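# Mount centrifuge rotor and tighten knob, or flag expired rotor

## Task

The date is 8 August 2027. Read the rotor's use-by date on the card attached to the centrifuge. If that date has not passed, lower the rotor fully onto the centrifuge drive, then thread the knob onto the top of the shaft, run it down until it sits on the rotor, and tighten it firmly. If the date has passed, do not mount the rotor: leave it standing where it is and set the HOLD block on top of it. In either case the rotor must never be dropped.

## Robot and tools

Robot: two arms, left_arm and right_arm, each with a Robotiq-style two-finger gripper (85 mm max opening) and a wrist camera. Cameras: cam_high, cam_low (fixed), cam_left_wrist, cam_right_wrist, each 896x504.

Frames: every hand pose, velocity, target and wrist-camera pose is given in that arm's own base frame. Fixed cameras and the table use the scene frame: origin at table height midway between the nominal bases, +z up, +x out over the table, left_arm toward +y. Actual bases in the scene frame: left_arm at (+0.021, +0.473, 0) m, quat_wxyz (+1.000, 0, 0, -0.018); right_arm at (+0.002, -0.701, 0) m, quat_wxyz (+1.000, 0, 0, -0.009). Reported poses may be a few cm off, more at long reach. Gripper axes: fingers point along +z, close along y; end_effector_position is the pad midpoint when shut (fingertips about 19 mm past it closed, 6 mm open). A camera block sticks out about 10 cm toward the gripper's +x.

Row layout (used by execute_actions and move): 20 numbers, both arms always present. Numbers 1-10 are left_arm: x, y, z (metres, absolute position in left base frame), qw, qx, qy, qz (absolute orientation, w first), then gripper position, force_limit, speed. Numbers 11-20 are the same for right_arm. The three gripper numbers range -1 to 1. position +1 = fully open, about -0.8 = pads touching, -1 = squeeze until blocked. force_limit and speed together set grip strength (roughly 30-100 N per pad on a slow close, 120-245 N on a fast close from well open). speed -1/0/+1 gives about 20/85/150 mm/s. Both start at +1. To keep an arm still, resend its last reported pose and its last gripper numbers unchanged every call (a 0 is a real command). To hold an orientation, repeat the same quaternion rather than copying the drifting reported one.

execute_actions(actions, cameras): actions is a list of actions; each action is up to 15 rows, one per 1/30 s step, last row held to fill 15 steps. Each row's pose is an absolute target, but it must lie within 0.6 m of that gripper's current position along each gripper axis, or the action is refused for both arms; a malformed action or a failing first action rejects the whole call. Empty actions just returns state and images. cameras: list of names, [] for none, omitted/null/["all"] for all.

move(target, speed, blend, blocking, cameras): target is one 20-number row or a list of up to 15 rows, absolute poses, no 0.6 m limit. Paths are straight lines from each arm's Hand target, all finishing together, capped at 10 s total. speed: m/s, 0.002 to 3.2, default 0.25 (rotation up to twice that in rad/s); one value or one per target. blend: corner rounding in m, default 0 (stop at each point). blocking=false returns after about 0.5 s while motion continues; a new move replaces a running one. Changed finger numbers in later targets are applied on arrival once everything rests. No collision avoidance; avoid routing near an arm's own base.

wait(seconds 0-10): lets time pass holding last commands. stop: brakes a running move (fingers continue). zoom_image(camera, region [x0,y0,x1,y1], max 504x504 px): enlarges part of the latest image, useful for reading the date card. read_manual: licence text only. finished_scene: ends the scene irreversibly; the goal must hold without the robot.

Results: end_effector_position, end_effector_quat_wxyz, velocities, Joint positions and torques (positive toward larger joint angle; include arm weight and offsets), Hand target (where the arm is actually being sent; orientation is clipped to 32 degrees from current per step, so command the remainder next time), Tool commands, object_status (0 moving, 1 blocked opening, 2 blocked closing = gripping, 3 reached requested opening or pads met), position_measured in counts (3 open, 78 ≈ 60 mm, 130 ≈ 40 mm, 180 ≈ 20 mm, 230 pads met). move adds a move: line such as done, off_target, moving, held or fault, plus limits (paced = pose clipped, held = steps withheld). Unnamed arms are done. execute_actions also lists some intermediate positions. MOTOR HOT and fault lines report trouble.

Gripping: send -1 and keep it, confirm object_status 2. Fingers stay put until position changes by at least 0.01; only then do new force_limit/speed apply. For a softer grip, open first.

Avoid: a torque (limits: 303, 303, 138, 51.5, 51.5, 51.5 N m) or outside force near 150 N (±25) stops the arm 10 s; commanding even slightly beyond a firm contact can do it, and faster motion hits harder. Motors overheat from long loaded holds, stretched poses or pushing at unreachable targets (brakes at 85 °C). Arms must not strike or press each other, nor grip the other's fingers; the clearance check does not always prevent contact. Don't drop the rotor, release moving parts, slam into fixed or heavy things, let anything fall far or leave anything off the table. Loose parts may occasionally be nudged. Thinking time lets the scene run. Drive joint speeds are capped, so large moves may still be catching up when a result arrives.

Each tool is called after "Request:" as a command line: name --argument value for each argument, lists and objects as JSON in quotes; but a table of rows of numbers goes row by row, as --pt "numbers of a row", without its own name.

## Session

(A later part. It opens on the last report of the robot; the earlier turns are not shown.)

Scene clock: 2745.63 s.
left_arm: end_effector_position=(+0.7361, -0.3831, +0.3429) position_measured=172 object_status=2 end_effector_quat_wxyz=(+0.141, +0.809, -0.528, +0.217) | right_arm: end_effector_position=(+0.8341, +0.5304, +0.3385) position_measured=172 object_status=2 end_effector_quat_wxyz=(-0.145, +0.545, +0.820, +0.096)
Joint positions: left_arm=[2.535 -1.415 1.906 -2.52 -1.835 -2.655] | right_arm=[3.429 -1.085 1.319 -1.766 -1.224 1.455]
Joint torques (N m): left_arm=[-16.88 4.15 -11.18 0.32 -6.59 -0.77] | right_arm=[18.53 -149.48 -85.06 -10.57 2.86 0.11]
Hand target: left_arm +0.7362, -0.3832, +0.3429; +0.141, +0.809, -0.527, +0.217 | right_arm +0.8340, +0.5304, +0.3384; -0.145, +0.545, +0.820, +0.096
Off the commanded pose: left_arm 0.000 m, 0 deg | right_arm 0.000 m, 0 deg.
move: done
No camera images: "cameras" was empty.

Request:
move --pt "0.736164 -0.383161 0.348 -0.141342 -0.809174 0.527494 -0.216818 -0.98 1 -1 0.834025 0.530366 0.3435 -0.144585 0.545414 0.819982 0.096171 -0.98 1 -1" --pt "0.736164 -0.383161 0.349 -0.141342 -0.809174 0.527494 -0.216818 -0.98 1 -1 0.834025 0.530366 0.3425 -0.144585 0.545414 0.819982 0.096171 -0.98 1 -1" --speed '[0.01,0.005]' --cameras '[]'

Request:
move --target '[0.736164,-0.383161,0.348,-0.141342,-0.809174,0.527494,-0.216818,-0.98,1,-1,0.834025,0.530366,0.3435,-0.144585,0.545414,0.819982,0.096171,-0.98,1,-1]' --speed 0.005 --cameras '[]'

Request:
move --target '[0.736164,-0.383161,0.347,-0.141342,-0.809174,0.527494,-0.216818,-0.98,1,-1,0.834025,0.530366,0.3445,-0.144585,0.545414,0.819982,0.096171,-0.98,1,-1]' --speed 0.005 --cameras '[]'

Request:
move --target '[0.736164,-0.383161,0.348,-0.141342,-0.809174,0.527494,-0.216818,-0.98,1,-1,0.834025,0.530366,0.3435,-0.144585,0.545414,0.819982,0.096171,-0.98,1,-1]' --speed 0.005 --cameras '[]'

Request:
move --target '[0.736164,-0.383161,0.349,-0.141342,-0.809174,0.527494,-0.216818,-0.98,1,-1,0.834025,0.530366,0.3425,-0.144585,0.545414,0.819982,0.096171,-0.98,1,-1]' --speed 0.005 --cameras '[]'

Scene clock: 2770.67 s.
left_arm: end_effector_position=(+0.7361, -0.3832, +0.3487) position_measured=172 object_status=2 end_effector_quat_wxyz=(+0.141, +0.809, -0.528, +0.217) | right_arm: end_effector_position=(+0.8340, +0.5304, +0.3430) position_measured=172 object_status=2 end_effector_quat_wxyz=(-0.144, +0.545, +0.820, +0.096)
Joint positions: left_arm=[2.535 -1.42 1.9 -2.509 -1.835 -2.655] | right_arm=[3.429 -1.087 1.314 -1.759 -1.224 1.455]
Joint torques (N m): left_arm=[-14.84 -95.4 -95.6 -12.35 -6.2 -2.07] | right_arm=[-29.88 -204.24 -107.4 -18.1 1.43 -1.22]
Hand target: left_arm +0.7362, -0.3832, +0.3490; +0.141, +0.809, -0.527, +0.217 | right_arm +0.8340, +0.5304, +0.3425; -0.145, +0.545, +0.820, +0.096
Off the commanded pose: left_arm 0.000 m, 0 deg | right_arm 0.000 m, 0 deg.
move: done
No camera images: "cameras" was empty.

Scene clock: 2771.37 s.
left_arm: end_effector_position=(+0.7361, -0.3832, +0.3483) position_measured=172 object_status=2 end_effector_quat_wxyz=(+0.141, +0.809, -0.528, +0.217) | right_arm: end_effector_position=(+0.8340, +0.5303, +0.3433) position_measured=172 object_status=2 end_effector_quat_wxyz=(-0.145, +0.545, +0.820, +0.096)
Joint positions: left_arm=[2.535 -1.419 1.901 -2.51 -1.835 -2.655] | right_arm=[3.429 -1.087 1.313 -1.758 -1.224 1.455]
Joint torques (N m): left_arm=[-3.09 -40.44 -58.8 -22.35 -5.44 -0.97] | right_arm=[-25.69 -202.76 -140.97 -10.87 3.13 -1.41]
Hand target: left_arm +0.7362, -0.3832, +0.3480; +0.141, +0.809, -0.527, +0.217 | right_arm +0.8340, +0.5304, +0.3435; -0.145, +0.545, +0.820, +0.096
Off the commanded pose: left_arm 0.000 m, 0 deg | right_arm 0.000 m, 0 deg.
move: done
No camera images: "cameras" was empty.

Scene clock: 2772.07 s.
left_arm: end_effector_position=(+0.7362, -0.3831, +0.3472) position_measured=172 object_status=2 end_effector_quat_wxyz=(+0.141, +0.809, -0.527, +0.217) | right_arm: end_effector_position=(+0.8340, +0.5303, +0.3442) position_measured=172 object_status=2 end_effector_quat_wxyz=(-0.145, +0.545, +0.820, +0.096)
Joint positions: left_arm=[2.535 -1.419 1.902 -2.512 -1.835 -2.655] | right_arm=[3.429 -1.087 1.312 -1.756 -1.224 1.455]
Joint torques (N m): left_arm=[-14.64 1.25 -39.79 -18.74 -5.79 -0.61] | right_arm=[-15.37 -302.2 -177.98 -14.92 4.98 -1.27]
Hand target: left_arm +0.7362, -0.3832, +0.3470; +0.141, +0.809, -0.527, +0.217 | right_arm +0.8340, +0.5304, +0.3445; -0.145, +0.545, +0.820, +0.096
Off the commanded pose: left_arm 0.000 m, 0 deg | right_arm 0.000 m, 0 deg.
move: done
No camera images: "cameras" was empty.

Scene clock: 2772.77 s.
left_arm: end_effector_position=(+0.7362, -0.3831, +0.3477) position_measured=172 object_status=2 end_effector_quat_wxyz=(+0.141, +0.809, -0.527, +0.217) | right_arm: end_effector_position=(+0.8340, +0.5304, +0.3438) position_measured=172 object_status=2 end_effector_quat_wxyz=(-0.144, +0.545, +0.820, +0.096)
Joint positions: left_arm=[2.535 -1.419 1.901 -2.51 -1.835 -2.655] | right_arm=[3.429 -1.087 1.313 -1.758 -1.224 1.455]
Joint torques (N m): left_arm=[-37.88 -63.29 -81.06 -8.77 -5.73 -0.16] | right_arm=[-11.23 -249.91 -145.17 -22.62 4.06 -1.32]
Hand target: left_arm +0.7362, -0.3832, +0.3480; +0.141, +0.809, -0.527, +0.217 | right_arm +0.8340, +0.5304, +0.3435; -0.145, +0.545, +0.820, +0.096
Off the commanded pose: left_arm 0.000 m, 0 deg | right_arm 0.000 m, 0 deg.
move: done
No camera images: "cameras" was empty.

Scene clock: 2773.47 s.
left_arm: end_effector_position=(+0.7361, -0.3832, +0.3488) position_measured=172 object_status=2 end_effector_quat_wxyz=(+0.141, +0.809, -0.528, +0.217) | right_arm: end_effector_position=(+0.8341, +0.5304, +0.3428) position_measured=172 object_status=2 end_effector_quat_wxyz=(-0.144, +0.545, +0.820, +0.096)
Joint positions: left_arm=[2.535 -1.42 1.9 -2.509 -1.835 -2.655] | right_arm=[3.429 -1.086 1.314 -1.759 -1.224 1.455]
Joint torques (N m): left_arm=[-13.96 -104.72 -97.81 -12.53 -5.43 -0.19] | right_arm=[-7.75 -181.03 -102.05 -17.59 1.79 -1.5]
Hand target: left_arm +0.7362, -0.3832, +0.3490; +0.141, +0.809, -0.527, +0.217 | right_arm +0.8340, +0.5304, +0.3425; -0.145, +0.545, +0.820, +0.096
Off the commanded pose: left_arm 0.000 m, 0 deg | right_arm 0.000 m, 0 deg.
move: done
No camera images: "cameras" was empty.

Request:
move --target '[0.736164,-0.383161,0.35,-0.141342,-0.809174,0.527494,-0.216818,-0.98,1,-1,0.834025,0.530366,0.3415,-0.144585,0.545414,0.819982,0.096171,-0.98,1,-1]' --speed 0.005 --cameras '[]'

Request:
move --target '[0.736164,-0.383161,0.351,-0.141342,-0.809174,0.527494,-0.216818,-0.98,1,-1,0.834025,0.530366,0.3405,-0.144585,0.545414,0.819982,0.096171,-0.98,1,-1]' --speed 0.005 --cameras '[]'

Scene clock: 2783.80 s.
left_arm: end_effector_position=(+0.7362, -0.3832, +0.3499) position_measured=172 object_status=2 end_effector_quat_wxyz=(+0.141, +0.809, -0.527, +0.217) | right_arm: end_effector_position=(+0.8341, +0.5304, +0.3416) position_measured=172 object_status=2 end_effector_quat_wxyz=(-0.145, +0.545, +0.820, +0.096)
Joint positions: left_arm=[2.535 -1.421 1.899 -2.507 -1.835 -2.655] | right_arm=[3.429 -1.086 1.315 -1.761 -1.224 1.455]
Joint torques (N m): left_arm=[18.05 -125.42 -105.37 -13.69 -4.75 1.59] | right_arm=[8.9 -146.47 -83.41 -15.98 -0.47 -1.36]
Hand target: left_arm +0.7362, -0.3832, +0.3500; +0.141, +0.809, -0.527, +0.217 | right_arm +0.8340, +0.5304, +0.3415; -0.145, +0.545, +0.820, +0.096
Off the commanded pose: left_arm 0.000 m, 0 deg | right_arm 0.000 m, 0 deg.
move: done
No camera images: "cameras" was empty.

Scene clock: 2784.50 s.
left_arm: end_effector_position=(+0.7362, -0.3832, +0.3508) position_measured=172 object_status=2 end_effector_quat_wxyz=(+0.141, +0.809, -0.527, +0.217) | right_arm: end_effector_position=(+0.8341, +0.5304, +0.3407) position_measured=172 object_status=2 end_effector_quat_wxyz=(-0.145, +0.545, +0.820, +0.096)
Joint positions: left_arm=[2.535 -1.421 1.898 -2.505 -1.835 -2.655] | right_arm=[3.429 -1.086 1.317 -1.762 -1.224 1.455]
Joint torques (N m): left_arm=[15.72 -166.63 -123.99 -18.11 -4.42 1.31] | right_arm=[12.85 -98.88 -48.59 -12.05 -0.27 -1.27]
Hand target: left_arm +0.7362, -0.3832, +0.3510; +0.141, +0.809, -0.527, +0.217 | right_arm +0.8340, +0.5304, +0.3405; -0.145, +0.545, +0.820, +0.096
Off the commanded pose: left_arm 0.000 m, 0 deg | right_arm 0.000 m, 0 deg.
move: done
No camera images: "cameras" was empty.

Request:
move --target '[0.736285,-0.383436,0.349,-0.141342,-0.809174,0.527494,-0.216818,-0.98,1,-1,0.834141,0.530089,0.3425,-0.144585,0.545414,0.819982,0.096171,-0.98,1,-1]' --speed 0.005 --cameras '["cam_left_wrist"]'

Request:
zoom_image --camera "cam_left_wrist" --region '[435, 0, 485, 45]'

Request:
zoom_image --camera "cam_left_wrist" --region '[410, 0, 505, 86]'

Scene clock: 2816.30 s.
left_arm: end_effector_position=(+0.7359, -0.3825, +0.3450) position_measured=172 object_status=2 end_effector_quat_wxyz=(+0.140, +0.810, -0.527, +0.213) | right_arm: end_effector_position=(+0.8340, +0.5304, +0.3406) position_measured=172 object_status=2 end_effector_quat_wxyz=(-0.145, +0.545, +0.820, +0.096)
Joint positions: left_arm=[2.535 -1.417 1.901 -2.504 -1.833 -2.655] | right_arm=[3.429 -1.085 1.317 -1.762 -1.224 1.455]
Joint torques (N m): left_arm=[5.96 -58.35 -56 -8.4 -0.3 -0.16] | right_arm=[-60.25 -239.24 -144.9 -10.77 -0.38 -1.25]
Hand target: left_arm +0.7359, -0.3825, +0.3450; +0.140, +0.810, -0.527, +0.213 | right_arm +0.8340, +0.5304, +0.3406; -0.145, +0.545, +0.820, +0.096
Tool commands: left_gripper/position=-0.976471 left_gripper/force_limit=+1.0 left_gripper/speed=-1.0 right_gripper/position=-0.98 right_gripper/force_limit=+1.0 right_gripper/speed=-1.0
Off the commanded pose: right_arm 0.002 m, 0 deg.
FORCE FAULT: contact force on the left arm reached its limit, and that arm stopped for 10 seconds. The contact can be on any part of that arm, not only on its tool. That time counts as 20 of the actions that you can send in this scene. That arm ran no command of this call. That arm's target is now where it stood when the stop ended, not its last command. That arm accepts commands again.
move: fault (left_arm)
camera_calibration:
cam_left_wrist: T_world_to_cam=[[-0.919265, -0.393395, 0.0139077, 0.527911], [-0.389807, 0.904825, -0.171299, 0.712588], [0.0548041, -0.16289, -0.985121, 0.371666], [0, 0, 0, 1]] pos_world=[0.742692, -0.376549, 0.480859]
Images, in order (width x height): cam_left_wrist 896x504.

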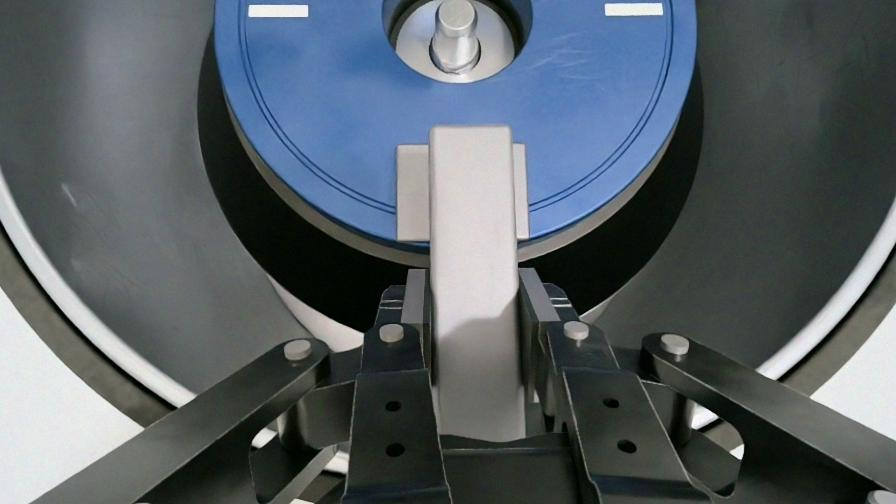

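Scaled by 10.080 from the camera's 896x504 image, which has a finer 1280x720 frame.

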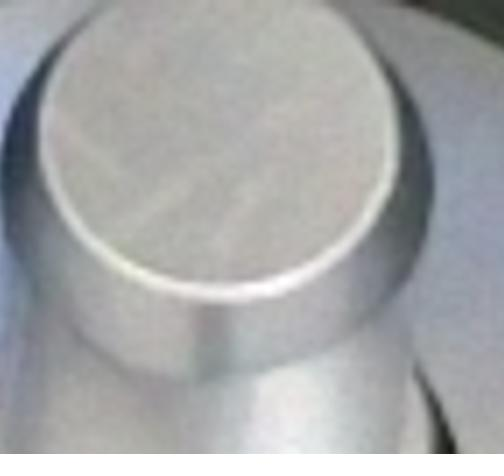

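Scaled by 5.305 from the camera's 896x504 image, which has a finer 1280x720 frame.

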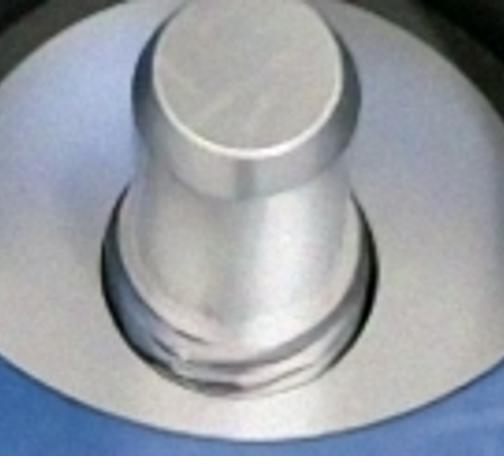

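Request:
move --pt "0.735722 -0.382154 0.349 -0.141342 -0.809174 0.527494 -0.216818 -0.98 1 -1 0.833601 0.531381 0.3445 -0.144585 0.545414 0.819982 0.096171 -0.98 1 -1" --pt "0.735722 -0.382154 0.571 -0.141342 -0.809174 0.527494 -0.216818 -0.98 1 -1 0.833601 0.531381 0.5665 -0.144585 0.545414 0.819982 0.096171 -0.98 1 -1" --pt "0.462022 -0.562124 0.571 -0.141342 -0.809174 0.527494 -0.216818 -0.98 1 -1 0.556711 0.356371 0.5665 -0.144585 0.545414 0.819982 0.096171 -0.98 1 -1" --speed '[0.01,0.12,0.15]' --blend '[0,0.01,0]' --cameras '["cam_high", "cam_low", "cam_left_wrist", "cam_right_wrist"]'

Scene clock: 2867.00 s.
left_arm: end_effector_position=(+0.4621, -0.5621, +0.5710) position_measured=172 object_status=2 end_effector_quat_wxyz=(+0.141, +0.809, -0.527, +0.217) | right_arm: end_effector_position=(+0.5568, +0.3565, +0.5665) position_measured=172 object_status=2 end_effector_quat_wxyz=(-0.145, +0.545, +0.820, +0.096)
Joint positions: left_arm=[2.019 -1.739 1.821 -2.176 -1.587 -3.113] | right_arm=[3.291 -1.67 1.612 -1.424 -1.233 1.308]
Joint torques (N m): left_arm=[-23.31 -59.63 -91.53 -26.19 -0.47 -1.65] | right_arm=[16.49 -124.4 -96.58 -5.12 12.47 -1.4]
Hand target: left_arm +0.4620, -0.5621, +0.5710; +0.141, +0.809, -0.527, +0.217 | right_arm +0.5567, +0.3564, +0.5665; -0.145, +0.545, +0.820, +0.096
Off the commanded pose: left_arm 0.000 m, 0 deg | right_arm 0.000 m, 0 deg.
move: done
camera_calibration:
cam_left_wrist: T_world_to_cam=[[-0.919604, -0.392686, 0.0112132, 0.204573], [-0.388205, 0.903993, -0.179146, 0.810285], [0.0602114, -0.169096, -0.983759, 0.573303], [0, 0, 0, 1]] pos_world=[0.468163, -0.555216, 0.706857]
cam_right_wrist: T_world_to_cam=[[0.923518, 0.383244, -0.0154765, -0.632228], [0.383425, -0.923505, 0.0110997, 0.123415], [-0.0100387, -0.0161848, -0.999819, 0.708647], [0, 0, 0, 1]] pos_world=[0.543668, 0.367742, 0.697364]

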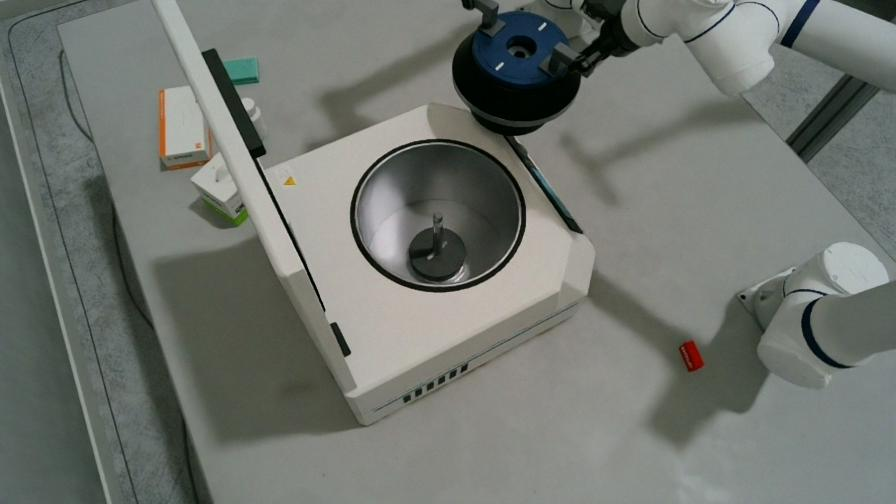

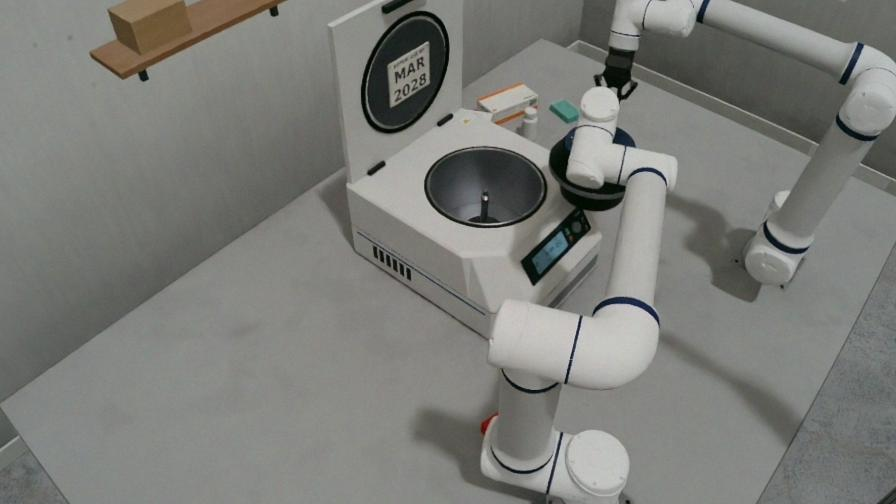

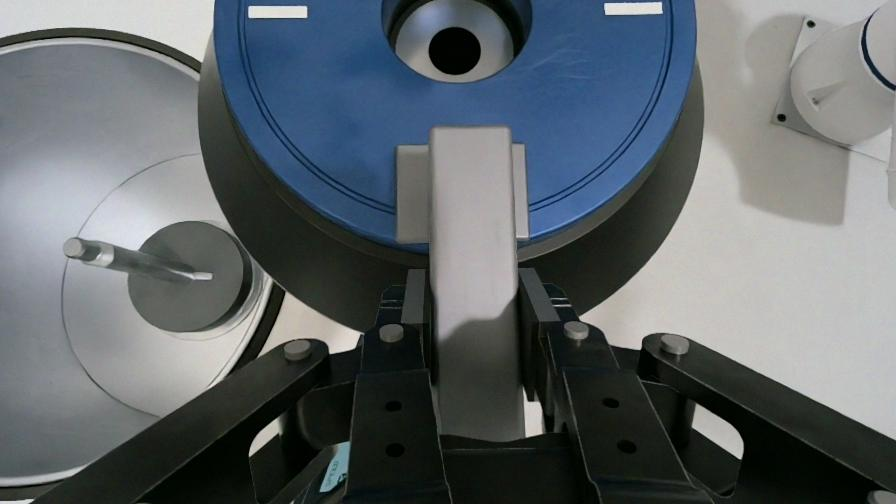

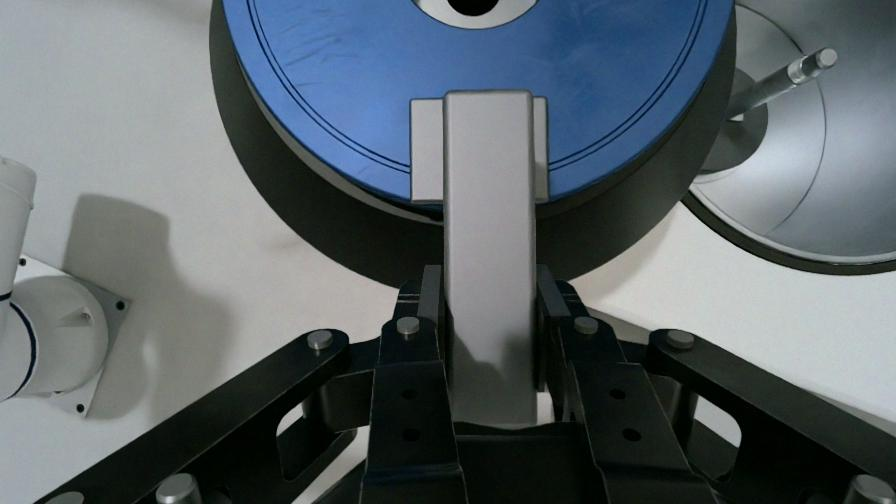

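Request:
zoom_image --camera "cam_left_wrist" --region '[50, 215, 290, 350]'

Request:
zoom_image --camera "cam_left_wrist" --region '[120, 220, 250, 335]'

Request:
zoom_image --camera "cam_high" --region '[396, 200, 482, 296]'

Request:
zoom_image --camera "cam_right_wrist" --region '[690, 30, 850, 190]'

Scaled by 2.100 from the camera's 896x504 image, which has a finer 1280x720 frame.

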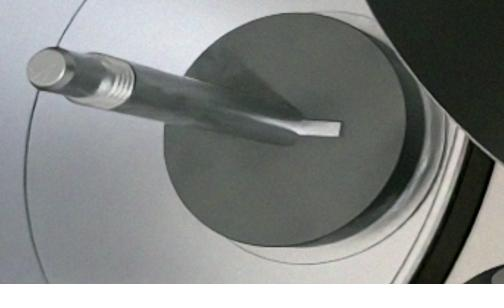

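Scaled by 3.877 from the camera's 896x504 image, which has a finer 1280x720 frame.

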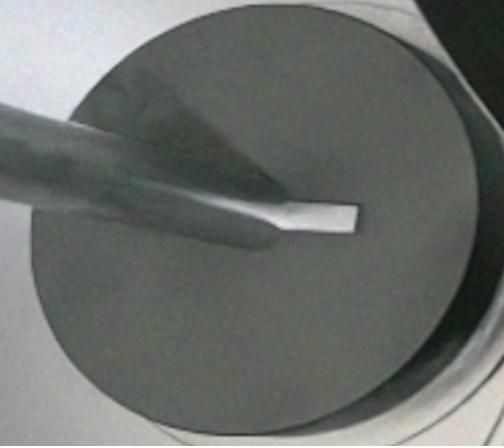

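Scaled by 5.250 from the camera's 896x504 image, which has a finer 1280x720 frame.

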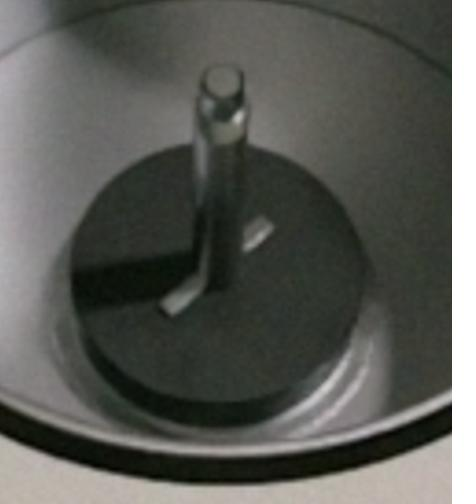

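Scaled by 3.150 from the camera's 896x504 image, which has a finer 1280x720 frame.

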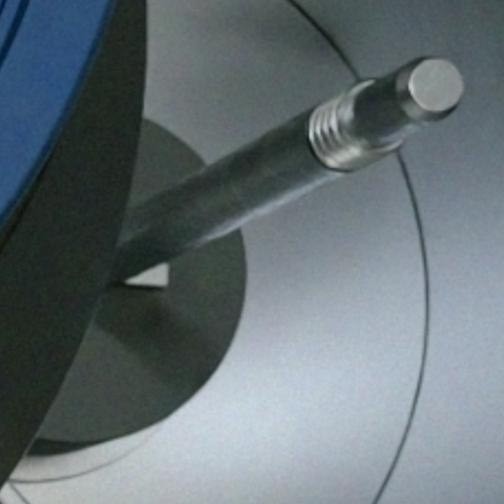

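Request:
zoom_image --camera "cam_high" --region '[465, 5, 585, 95]'

Request:
zoom_image --camera "cam_high" --region '[415, 225, 460, 275]'

Request:
zoom_image --camera "cam_left_wrist" --region '[175, 250, 225, 300]'

Scaled by 4.200 from the camera's 896x504 image, which has a finer 1280x720 frame.

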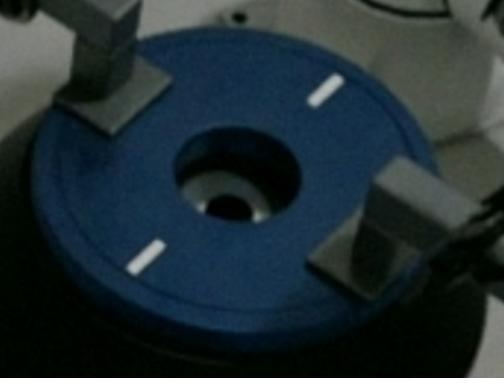

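Scaled by 10.080 from the camera's 896x504 image, which has a finer 1280x720 frame.

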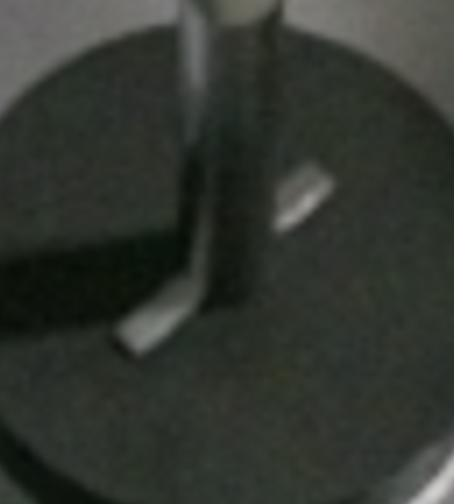

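Scaled by 10.080 from the camera's 896x504 image, which has a finer 1280x720 frame.

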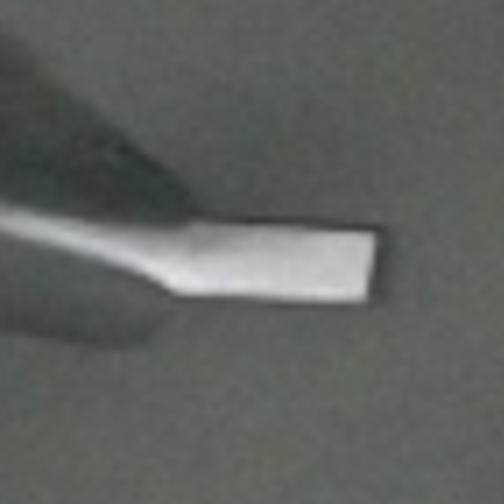

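Request:
move --pt "0.745026 -0.379577 0.5718 -0.149284 -0.789063 0.557134 -0.211429 -0.98 1 -1 0.824863 0.527113 0.5657 -0.140919 0.575443 0.799194 0.101466 -0.98 1 -1" --pt "0.745026 -0.379577 0.5288 -0.149284 -0.789063 0.557134 -0.211429 -0.98 1 -1 0.824863 0.527113 0.5227 -0.140919 0.575443 0.799194 0.101466 -0.98 1 -1" --pt "0.745026 -0.379577 0.4768 -0.149284 -0.789063 0.557134 -0.211429 -0.98 1 -1 0.824863 0.527113 0.4707 -0.140919 0.575443 0.799194 0.101466 -0.98 1 -1" --pt "0.745026 -0.379577 0.3553 -0.149284 -0.789063 0.557134 -0.211429 -0.98 1 -1 0.824863 0.527113 0.3492 -0.140919 0.575443 0.799194 0.101466 -0.98 1 -1" --speed '[0.15,0.08,0.05,0.08]' --blend '[0.0005,0.002,0.002,0]' --cameras '[]'

Request:
move --target '[0.745026,-0.379577,0.3437,-0.149284,-0.789063,0.557134,-0.211429,-0.98,1,-1,0.824863,0.527113,0.3376,-0.140919,0.575443,0.799194,0.101466,-0.98,1,-1]' --speed 0.012 --cameras '[]'

Scene clock: 2977.87 s.
left_arm: end_effector_position=(+0.7450, -0.3796, +0.3555) position_measured=172 object_status=2 end_effector_quat_wxyz=(+0.149, +0.789, -0.557, +0.211) | right_arm: end_effector_position=(+0.8249, +0.5271, +0.3493) position_measured=172 object_status=2 end_effector_quat_wxyz=(-0.141, +0.575, +0.799, +0.101)
Joint positions: left_arm=[2.558 -1.406 1.865 -2.462 -1.876 -2.563] | right_arm=[3.428 -1.115 1.351 -1.794 -1.222 1.532]
Joint torques (N m): left_arm=[-14.01 -67.66 -73.51 -25.96 -6.09 -0.83] | right_arm=[-18.61 -160.73 -100.16 -19.11 6.36 2.54]
Hand target: left_arm +0.7450, -0.3796, +0.3553; +0.149, +0.789, -0.557, +0.211 | right_arm +0.8249, +0.5271, +0.3492; -0.141, +0.575, +0.799, +0.101
Off the commanded pose: left_arm 0.000 m, 0 deg | right_arm 0.000 m, 0 deg.
move: done
No camera images: "cameras" was empty.

Scene clock: 2979.10 s.
left_arm: end_effector_position=(+0.7451, -0.3797, +0.3443) position_measured=172 object_status=2 end_effector_quat_wxyz=(+0.149, +0.789, -0.557, +0.212) | right_arm: end_effector_position=(+0.8250, +0.5271, +0.3381) position_measured=172 object_status=2 end_effector_quat_wxyz=(-0.141, +0.575, +0.799, +0.102)
Joint positions: left_arm=[2.558 -1.397 1.877 -2.483 -1.876 -2.563] | right_arm=[3.428 -1.111 1.365 -1.812 -1.222 1.532]
Joint torques (N m): left_arm=[0.34 -31.53 -42.07 -16.47 -7.81 -1.27] | right_arm=[-6.32 -120.71 -68.33 -14.86 5.82 3.68]
Hand target: left_arm +0.7450, -0.3796, +0.3437; +0.149, +0.789, -0.557, +0.211 | right_arm +0.8249, +0.5271, +0.3376; -0.141, +0.575, +0.799, +0.101
Off the commanded pose: left_arm 0.001 m, 0 deg | right_arm 0.001 m, 0 deg.
move: done
No camera images: "cameras" was empty.

Request:
move --pt "0.745026 -0.379577 0.3475 -0.149284 -0.789063 0.557134 -0.211429 -0.98 1 -1 0.824863 0.527113 0.3414 -0.140919 0.575443 0.799194 0.101466 -0.98 1 -1" --pt "0.747148 -0.37883 0.3475 -0.151123 -0.784171 0.564 -0.210118 -0.98 1 -1 0.822674 0.526447 0.3414 -0.140029 0.582396 0.794142 0.102692 -0.98 1 -1" --pt "0.747148 -0.37883 0.3437 -0.151123 -0.784171 0.564 -0.210118 -0.98 1 -1 0.822674 0.526447 0.3376 -0.140029 0.582396 0.794142 0.102692 -0.98 1 -1" --speed '[0.012,0.01,0.01]' --blend '[0.0005,0.0003,0]' --cameras '[]'

Scene clock: 2998.60 s.
left_arm: end_effector_position=(+0.7472, -0.3788, +0.3438) position_measured=172 object_status=2 end_effector_quat_wxyz=(+0.151, +0.784, -0.564, +0.210) | right_arm: end_effector_position=(+0.8227, +0.5264, +0.3378) position_measured=172 object_status=2 end_effector_quat_wxyz=(-0.140, +0.582, +0.794, +0.103)
Joint positions: left_arm=[2.563 -1.392 1.87 -2.474 -1.886 -2.542] | right_arm=[3.428 -1.117 1.376 -1.823 -1.222 1.551]
Joint torques (N m): left_arm=[11.53 -72.91 -71.99 -25.39 -9.99 3.13] | right_arm=[-7.47 -163.53 -102.35 -19.47 6 3.74]
Hand target: left_arm +0.7471, -0.3788, +0.3437; +0.151, +0.784, -0.564, +0.210 | right_arm +0.8227, +0.5264, +0.3376; -0.140, +0.582, +0.794, +0.103
Off the commanded pose: left_arm 0.000 m, 0 deg | right_arm 0.000 m, 0 deg.
move: done
No camera images: "cameras" was empty.

Request:
move --target '[0.747148,-0.37883,0.3413,-0.151123,-0.784171,0.564,-0.210118,-0.98,1,-1,0.822674,0.526447,0.3352,-0.140029,0.582396,0.794142,0.102692,-0.98,1,-1]' --speed 0.008 --cameras '[]'

Scene clock: 3003.37 s.
left_arm: end_effector_position=(+0.7471, -0.3788, +0.3414) position_measured=172 object_status=2 end_effector_quat_wxyz=(+0.151, +0.784, -0.564, +0.210) | right_arm: end_effector_position=(+0.8227, +0.5264, +0.3353) position_measured=172 object_status=2 end_effector_quat_wxyz=(-0.140, +0.582, +0.794, +0.103)
Joint positions: left_arm=[2.563 -1.39 1.873 -2.479 -1.886 -2.542] | right_arm=[3.428 -1.116 1.379 -1.827 -1.222 1.551]
Joint torques (N m): left_arm=[9.99 -68.54 -71.03 -25.38 -9.92 2.91] | right_arm=[21.18 -161.09 -100.01 -18.7 1.96 3.73]
Hand target: left_arm +0.7471, -0.3788, +0.3413; +0.151, +0.784, -0.564, +0.210 | right_arm +0.8227, +0.5264, +0.3352; -0.140, +0.582, +0.794, +0.103
Off the commanded pose: left_arm 0.000 m, 0 deg | right_arm 0.000 m, 0 deg.
move: done
No camera images: "cameras" was empty.

Request:
move --target '[0.747148,-0.37883,0.339,-0.151123,-0.784171,0.564,-0.210118,-0.98,1,-1,0.822674,0.526447,0.3329,-0.140029,0.582396,0.794142,0.102692,-0.98,1,-1]' --speed 0.006 --cameras '[]'

Request:
move --target '[0.747148,-0.37883,0.338,-0.151123,-0.784171,0.564,-0.210118,-0.98,1,-1,0.822674,0.526447,0.3319,-0.140029,0.582396,0.794142,0.102692,-0.98,1,-1]' --speed 0.004 --cameras '[]'

Scene clock: 3007.33 s.
left_arm: end_effector_position=(+0.7472, -0.3789, +0.3395) position_measured=172 object_status=2 end_effector_quat_wxyz=(+0.151, +0.784, -0.564, +0.210) | right_arm: end_effector_position=(+0.8227, +0.5265, +0.3332) position_measured=172 object_status=2 end_effector_quat_wxyz=(-0.140, +0.582, +0.794, +0.103)
Joint positions: left_arm=[2.563 -1.389 1.875 -2.483 -1.886 -2.542] | right_arm=[3.428 -1.115 1.381 -1.831 -1.222 1.551]
Joint torques (N m): left_arm=[6.45 -28.13 -35.33 -13.36 -5.34 2.46] | right_arm=[17.7 -113.92 -69.22 -16.05 4.27 2.78]
Hand target: left_arm +0.7471, -0.3788, +0.3390; +0.151, +0.784, -0.564, +0.210 | right_arm +0.8227, +0.5264, +0.3329; -0.140, +0.582, +0.794, +0.103
Off the commanded pose: left_arm 0.000 m, 0 deg | right_arm 0.000 m, 0 deg.
move: done
No camera images: "cameras" was empty.

Scene clock: 3008.03 s.
left_arm: end_effector_position=(+0.7472, -0.3789, +0.3383) position_measured=172 object_status=2 end_effector_quat_wxyz=(+0.151, +0.784, -0.564, +0.210) | right_arm: end_effector_position=(+0.8227, +0.5264, +0.3321) position_measured=172 object_status=2 end_effector_quat_wxyz=(-0.140, +0.582, +0.794, +0.103)
Joint positions: left_arm=[2.563 -1.388 1.876 -2.485 -1.886 -2.542] | right_arm=[3.428 -1.114 1.382 -1.832 -1.222 1.551]
Joint torques (N m): left_arm=[-0.95 20.05 1.09 -1.76 2.2 2.72] | right_arm=[31.46 -57.16 -40.33 -15.21 7.04 2.66]
Hand target: left_arm +0.7471, -0.3788, +0.3380; +0.151, +0.784, -0.564, +0.210 | right_arm +0.8227, +0.5264, +0.3319; -0.140, +0.582, +0.794, +0.103
Off the commanded pose: left_arm 0.000 m, 0 deg | right_arm 0.000 m, 0 deg.
move: done
No camera images: "cameras" was empty.

Request:
move --target '[0.747148,-0.37883,0.3389,-0.151123,-0.784171,0.564,-0.210118,-0.98,1,-1,0.822674,0.526447,0.3328,-0.140029,0.582396,0.794142,0.102692,-0.98,1,-1]' --speed 0.006 --cameras '["cam_left_wrist", "cam_high"]'

Request:
zoom_image --camera "cam_left_wrist" --region '[395, 0, 520, 100]'

Request:
zoom_image --camera "cam_high" --region '[380, 165, 500, 265]'

Scene clock: 3013.20 s.
left_arm: end_effector_position=(+0.7471, -0.3788, +0.3386) position_measured=172 object_status=2 end_effector_quat_wxyz=(+0.151, +0.784, -0.564, +0.210) | right_arm: end_effector_position=(+0.8226, +0.5265, +0.3326) position_measured=172 object_status=2 end_effector_quat_wxyz=(-0.140, +0.582, +0.794, +0.103)
Joint positions: left_arm=[2.563 -1.388 1.875 -2.483 -1.886 -2.542] | right_arm=[3.428 -1.114 1.382 -1.831 -1.222 1.551]
Joint torques (N m): left_arm=[-14.09 -31.53 -31.53 9.52 4.15 1.97] | right_arm=[67.38 -124.22 -71.52 -6.26 10.86 1.8]
Hand target: left_arm +0.7471, -0.3788, +0.3389; +0.151, +0.784, -0.564, +0.210 | right_arm +0.8227, +0.5264, +0.3328; -0.140, +0.582, +0.794, +0.103
Off the commanded pose: left_arm 0.000 m, 0 deg | right_arm 0.000 m, 0 deg.
move: done
camera_calibration:
cam_left_wrist: T_world_to_cam=[[-0.951665, -0.306924, 0.0114233, 0.597649], [-0.303945, 0.935778, -0.178711, 0.662563], [0.044161, -0.173545, -0.983835, 0.368839], [0, 0, 0, 1]] pos_world=[0.753856, -0.372569, 0.474457]
Images, in order (width x height): cam_high 896x504, cam_left_wrist 896x504.

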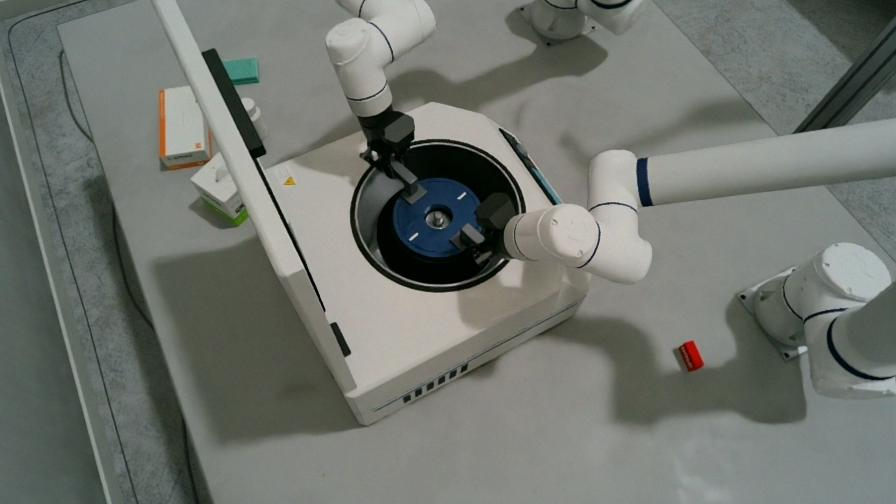

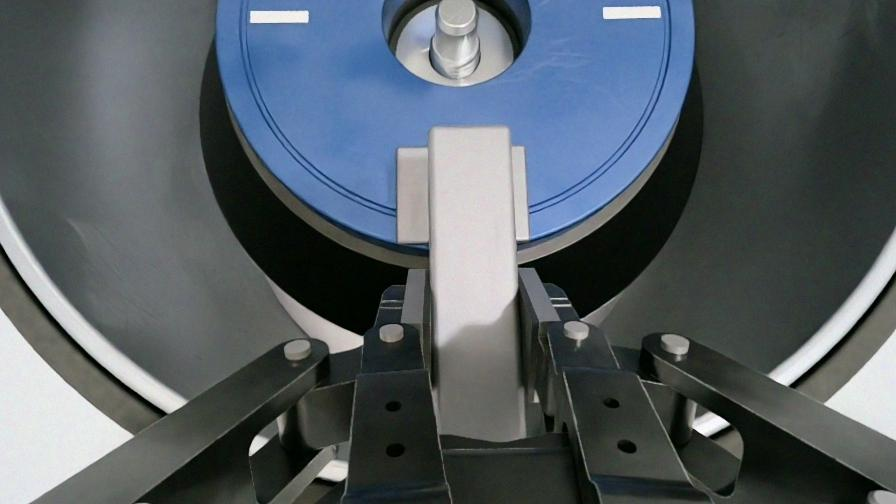

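Scaled by 4.032 from the camera's 896x504 image, which has a finer 1280x720 frame.

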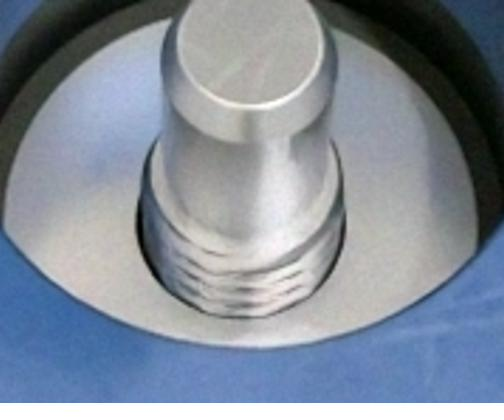

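Scaled by 4.200 from the camera's 896x504 image, which has a finer 1280x720 frame.

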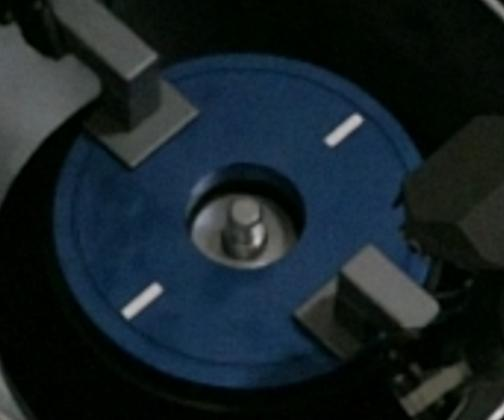

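Request:
move --target '[0.747148,-0.37883,0.3397,-0.151123,-0.784171,0.564,-0.210118,-0.98,1,-1,0.822674,0.526447,0.3336,-0.140029,0.582396,0.794142,0.102692,-0.98,1,-1]' --speed 0.006 --cameras '[]'

Scene clock: 3068.07 s.
left_arm: end_effector_position=(+0.7471, -0.3788, +0.3395) position_measured=172 object_status=2 end_effector_quat_wxyz=(+0.151, +0.784, -0.564, +0.210) | right_arm: end_effector_position=(+0.8227, +0.5264, +0.3335) position_measured=172 object_status=2 end_effector_quat_wxyz=(-0.140, +0.582, +0.794, +0.103)
Joint positions: left_arm=[2.563 -1.389 1.874 -2.482 -1.886 -2.542] | right_arm=[3.428 -1.115 1.381 -1.83 -1.222 1.551]
Joint torques (N m): left_arm=[-13.77 -66.6 -61.98 0.61 -1.25 1.32] | right_arm=[18.55 -167.76 -94.5 -7.14 5.46 1.37]
Hand target: left_arm +0.7471, -0.3788, +0.3397; +0.151, +0.784, -0.564, +0.210 | right_arm +0.8227, +0.5264, +0.3336; -0.140, +0.582, +0.794, +0.103
Off the commanded pose: left_arm 0.000 m, 0 deg | right_arm 0.000 m, 0 deg.
move: done
No camera images: "cameras" was empty.

Request:
move --target '[0.747148,-0.37883,0.3397,-0.151123,-0.784171,0.564,-0.210118,-0.98,1,-1,0.822674,0.526447,0.3336,-0.140029,0.582396,0.794142,0.102692,0.2,1,-1]' --speed 0.05 --cameras '[]'

Scene clock: 3083.97 s.
left_arm: end_effector_position=(+0.7471, -0.3788, +0.3397) position_measured=172 object_status=2 end_effector_quat_wxyz=(+0.151, +0.784, -0.564, +0.210) | right_arm: end_effector_position=(+0.8227, +0.5265, +0.3336) position_measured=104 object_status=0 end_effector_quat_wxyz=(-0.140, +0.582, +0.794, +0.103)
Joint positions: left_arm=[2.563 -1.389 1.874 -2.482 -1.886 -2.542] | right_arm=[3.428 -1.115 1.381 -1.83 -1.222 1.551]
Joint torques (N m): left_arm=[30.12 -73.04 -34.62 1.24 1.94 0.36] | right_arm=[-0.09 -112.74 -61.19 -9.97 3.2 0.49]
Hand target: left_arm +0.7471, -0.3788, +0.3397; +0.151, +0.784, -0.564, +0.210 | right_arm +0.8227, +0.5264, +0.3336; -0.140, +0.582, +0.794, +0.103
Off the commanded pose: left_arm 0.000 m, 0 deg | right_arm 0.000 m, 0 deg.
move: done
No camera images: "cameras" was empty.

Request:
move --pt "0.747148 -0.37883 0.3397 -0.151123 -0.784171 0.564 -0.210118 -0.98 1 -1 0.832954 0.493827 0.4276 -0.140029 0.582396 0.794142 0.102692 0.2 1 -1" --pt "0.747148 -0.37883 0.3397 -0.151123 -0.784171 0.564 -0.210118 -0.98 1 -1 0.76 0.40 0.52 0 0.591380 0.806393 0 0.2 1 -1" --speed '[0.06,0.2]' --blend '[0.01,0]' --cameras '["cam_high","cam_left_wrist"]'

Request:
zoom_image --camera "cam_high" --region '[340, 130, 540, 300]'

Scene clock: 3106.67 s.
left_arm: end_effector_position=(+0.7471, -0.3788, +0.3397) position_measured=172 object_status=2 end_effector_quat_wxyz=(+0.151, +0.784, -0.564, +0.210) | right_arm: end_effector_position=(+0.7600, +0.4001, +0.5199) position_measured=104 object_status=3 end_effector_quat_wxyz=(+0.000, +0.591, +0.806, +0.000)
Joint positions: left_arm=[2.563 -1.389 1.874 -2.482 -1.886 -2.542] | right_arm=[3.418 -1.322 1.307 -1.556 -1.571 1.542]
Joint torques (N m): left_arm=[29.34 -59.46 -34.91 -0.64 2 -0.26] | right_arm=[21.66 -129.94 -62.57 -2.3 -2.6 2.67]
Hand target: left_arm +0.7471, -0.3788, +0.3397; +0.151, +0.784, -0.564, +0.210 | right_arm +0.7600, +0.4000, +0.5200; +0.000, +0.591, +0.806, +0.000
Off the commanded pose: left_arm 0.000 m, 0 deg | right_arm 0.000 m, 0 deg.
move: done
camera_calibration:
cam_left_wrist: T_world_to_cam=[[-0.951678, -0.306894, 0.0112205, 0.597752], [-0.303864, 0.935734, -0.179077, 0.662854], [0.0444584, -0.173833, -0.983771, 0.36956], [0, 0, 0, 1]] pos_world=[0.753855, -0.372567, 0.475557]
Images, in order (width x height): cam_high 896x504, cam_left_wrist 896x504.

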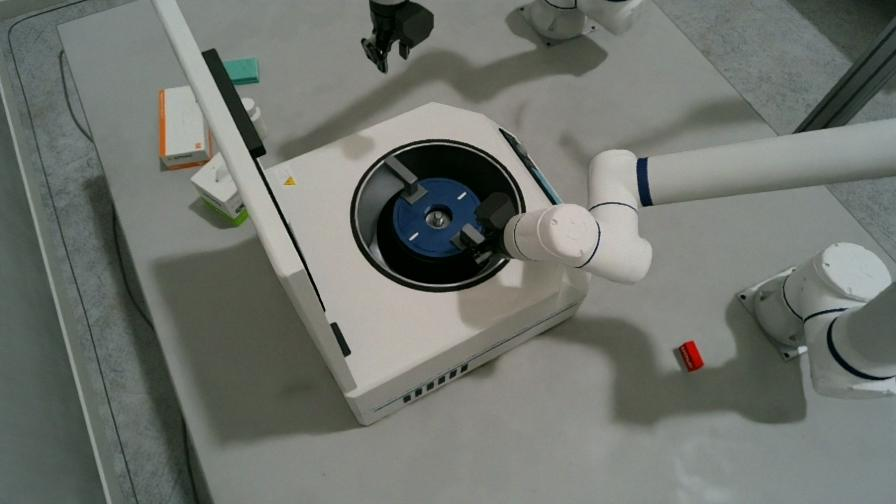

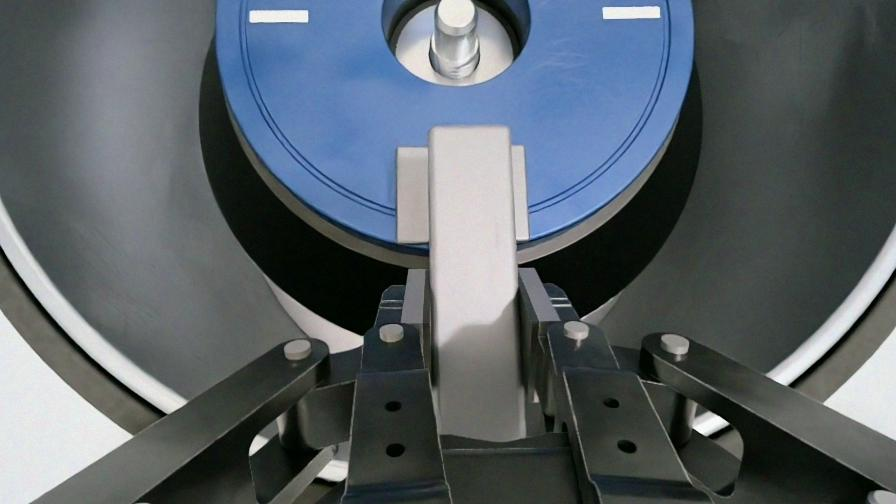

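Scaled by 2.520 from the camera's 896x504 image, which has a finer 1280x720 frame.

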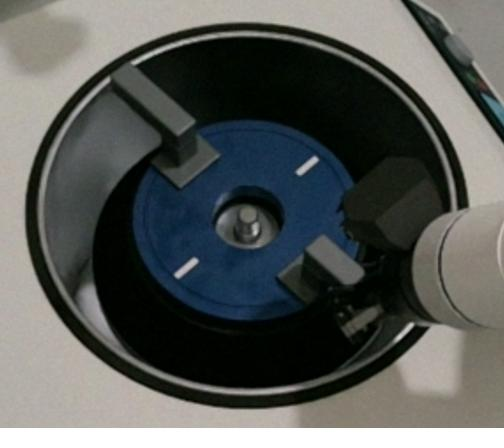

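Request:
move --target '[0.747148,-0.37883,0.3397,-0.151123,-0.784171,0.564,-0.210118,-0.98,1,-1,0.645,0.172,0.3,0,0.59138,0.806393,0,0.6,1,-1]' --speed 0.3 --cameras '["cam_right_wrist","cam_low"]'

Scene clock: 3113.97 s.
left_arm: end_effector_position=(+0.7471, -0.3788, +0.3397) position_measured=172 object_status=2 end_effector_quat_wxyz=(+0.151, +0.784, -0.564, +0.210) | right_arm: end_effector_position=(+0.6450, +0.1721, +0.3001) position_measured=53 object_status=3 end_effector_quat_wxyz=(+0.000, +0.591, +0.806, +0.000)
Joint positions: left_arm=[2.563 -1.389 1.874 -2.482 -1.886 -2.542] | right_arm=[3.133 -1.566 1.981 -1.986 -1.571 1.257]
Joint torques (N m): left_arm=[23.74 -51.65 -34.58 -2.64 1.76 -0.65] | right_arm=[-20.8 -98.11 -55.93 -10.83 2.92 -3.25]
Hand target: left_arm +0.7471, -0.3788, +0.3397; +0.151, +0.784, -0.564, +0.210 | right_arm +0.6450, +0.1720, +0.3000; +0.000, +0.591, +0.806, +0.000
Off the commanded pose: left_arm 0.000 m, 0 deg | right_arm 0.000 m, 0 deg.
move: done
camera_calibration:
cam_right_wrist: T_world_to_cam=[[0.956242, 0.292269, -0.0133797, -0.653168], [0.278046, -0.893573, 0.352444, -0.117295], [0.0910529, -0.340742, -0.935737, 0.411529], [0, 0, 0, 1]] pos_world=[0.61973, 0.226315, 0.417684]
Images, in order (width x height): cam_low 896x504, cam_right_wrist 896x504.

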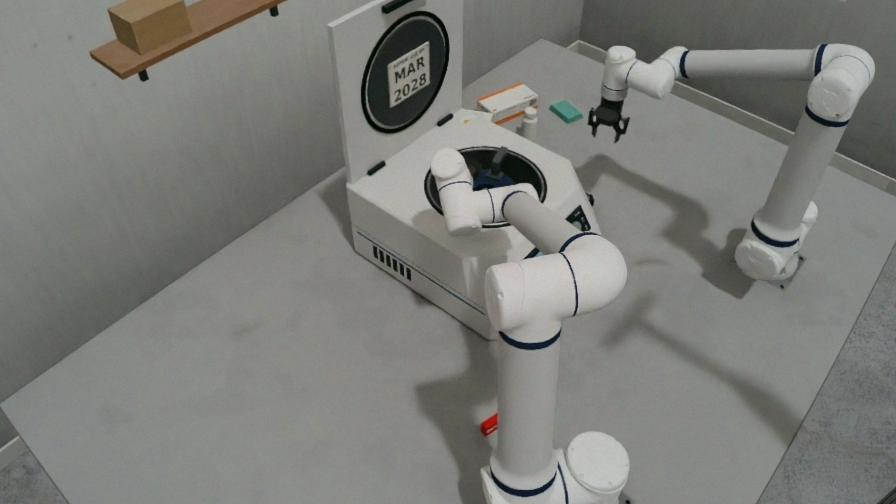

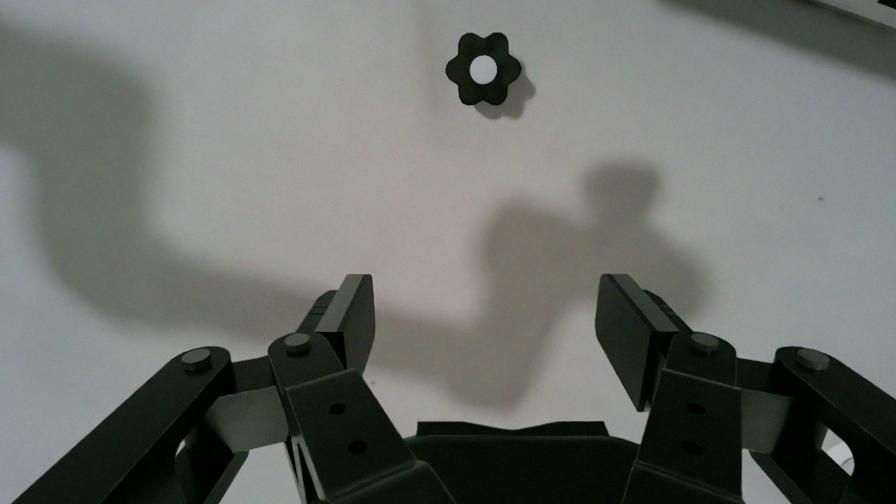

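Request:
move --target '[0.747148,-0.37883,0.3397,-0.151123,-0.784171,0.564,-0.210118,-0.98,1,-1,0.61068,0.17733,0.3,0,0.779884,0.625923,0,0.6,1,-1]' --speed 0.3 --cameras '["cam_right_wrist"]'

Request:
zoom_image --camera "cam_right_wrist" --region '[433, 18, 533, 118]'

Scene clock: 3181.97 s.
left_arm: end_effector_position=(+0.7471, -0.3788, +0.3397) position_measured=172 object_status=2 end_effector_quat_wxyz=(+0.151, +0.784, -0.564, +0.210) | right_arm: end_effector_position=(+0.6107, +0.1773, +0.3000) position_measured=53 object_status=3 end_effector_quat_wxyz=(+0.000, +0.780, +0.626, +0.000)
Joint positions: left_arm=[2.563 -1.389 1.874 -2.482 -1.886 -2.542] | right_arm=[3.141 -1.62 2.034 -1.985 -1.571 1.788]
Joint torques (N m): left_arm=[24.62 -50.61 -33.82 -4.01 1.72 -0.45] | right_arm=[23.08 -91.36 -57.29 -2.35 -2.43 2.2]
Hand target: left_arm +0.7471, -0.3788, +0.3397; +0.151, +0.784, -0.564, +0.210 | right_arm +0.6107, +0.1773, +0.3000; +0.000, +0.780, +0.626, +0.000
Off the commanded pose: left_arm 0.000 m, 0 deg | right_arm 0.000 m, 0 deg.
move: done
camera_calibration:
cam_right_wrist: T_world_to_cam=[[0.974348, -0.224651, -0.0133126, -0.541321], [-0.205681, -0.912954, 0.352434, 0.195761], [-0.0913287, -0.340656, -0.935742, 0.527799], [0, 0, 0, 1]] pos_world=[0.615903, 0.23691, 0.417684]
Images, in order (width x height): cam_right_wrist 896x504.

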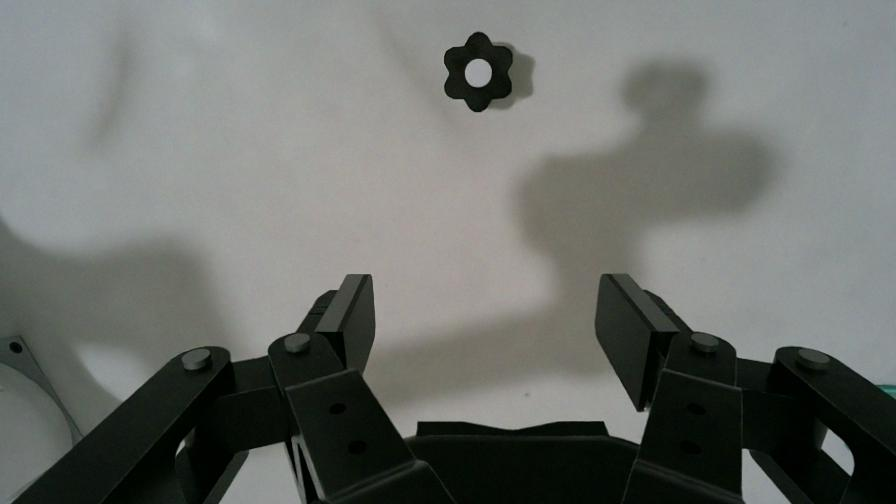

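Scaled by 5.040 from the camera's 896x504 image, which has a finer 1280x720 frame.

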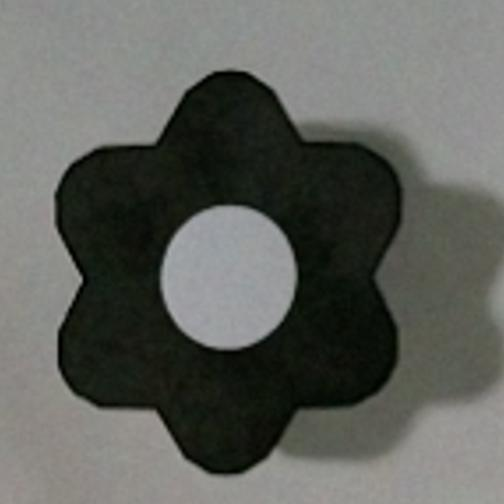

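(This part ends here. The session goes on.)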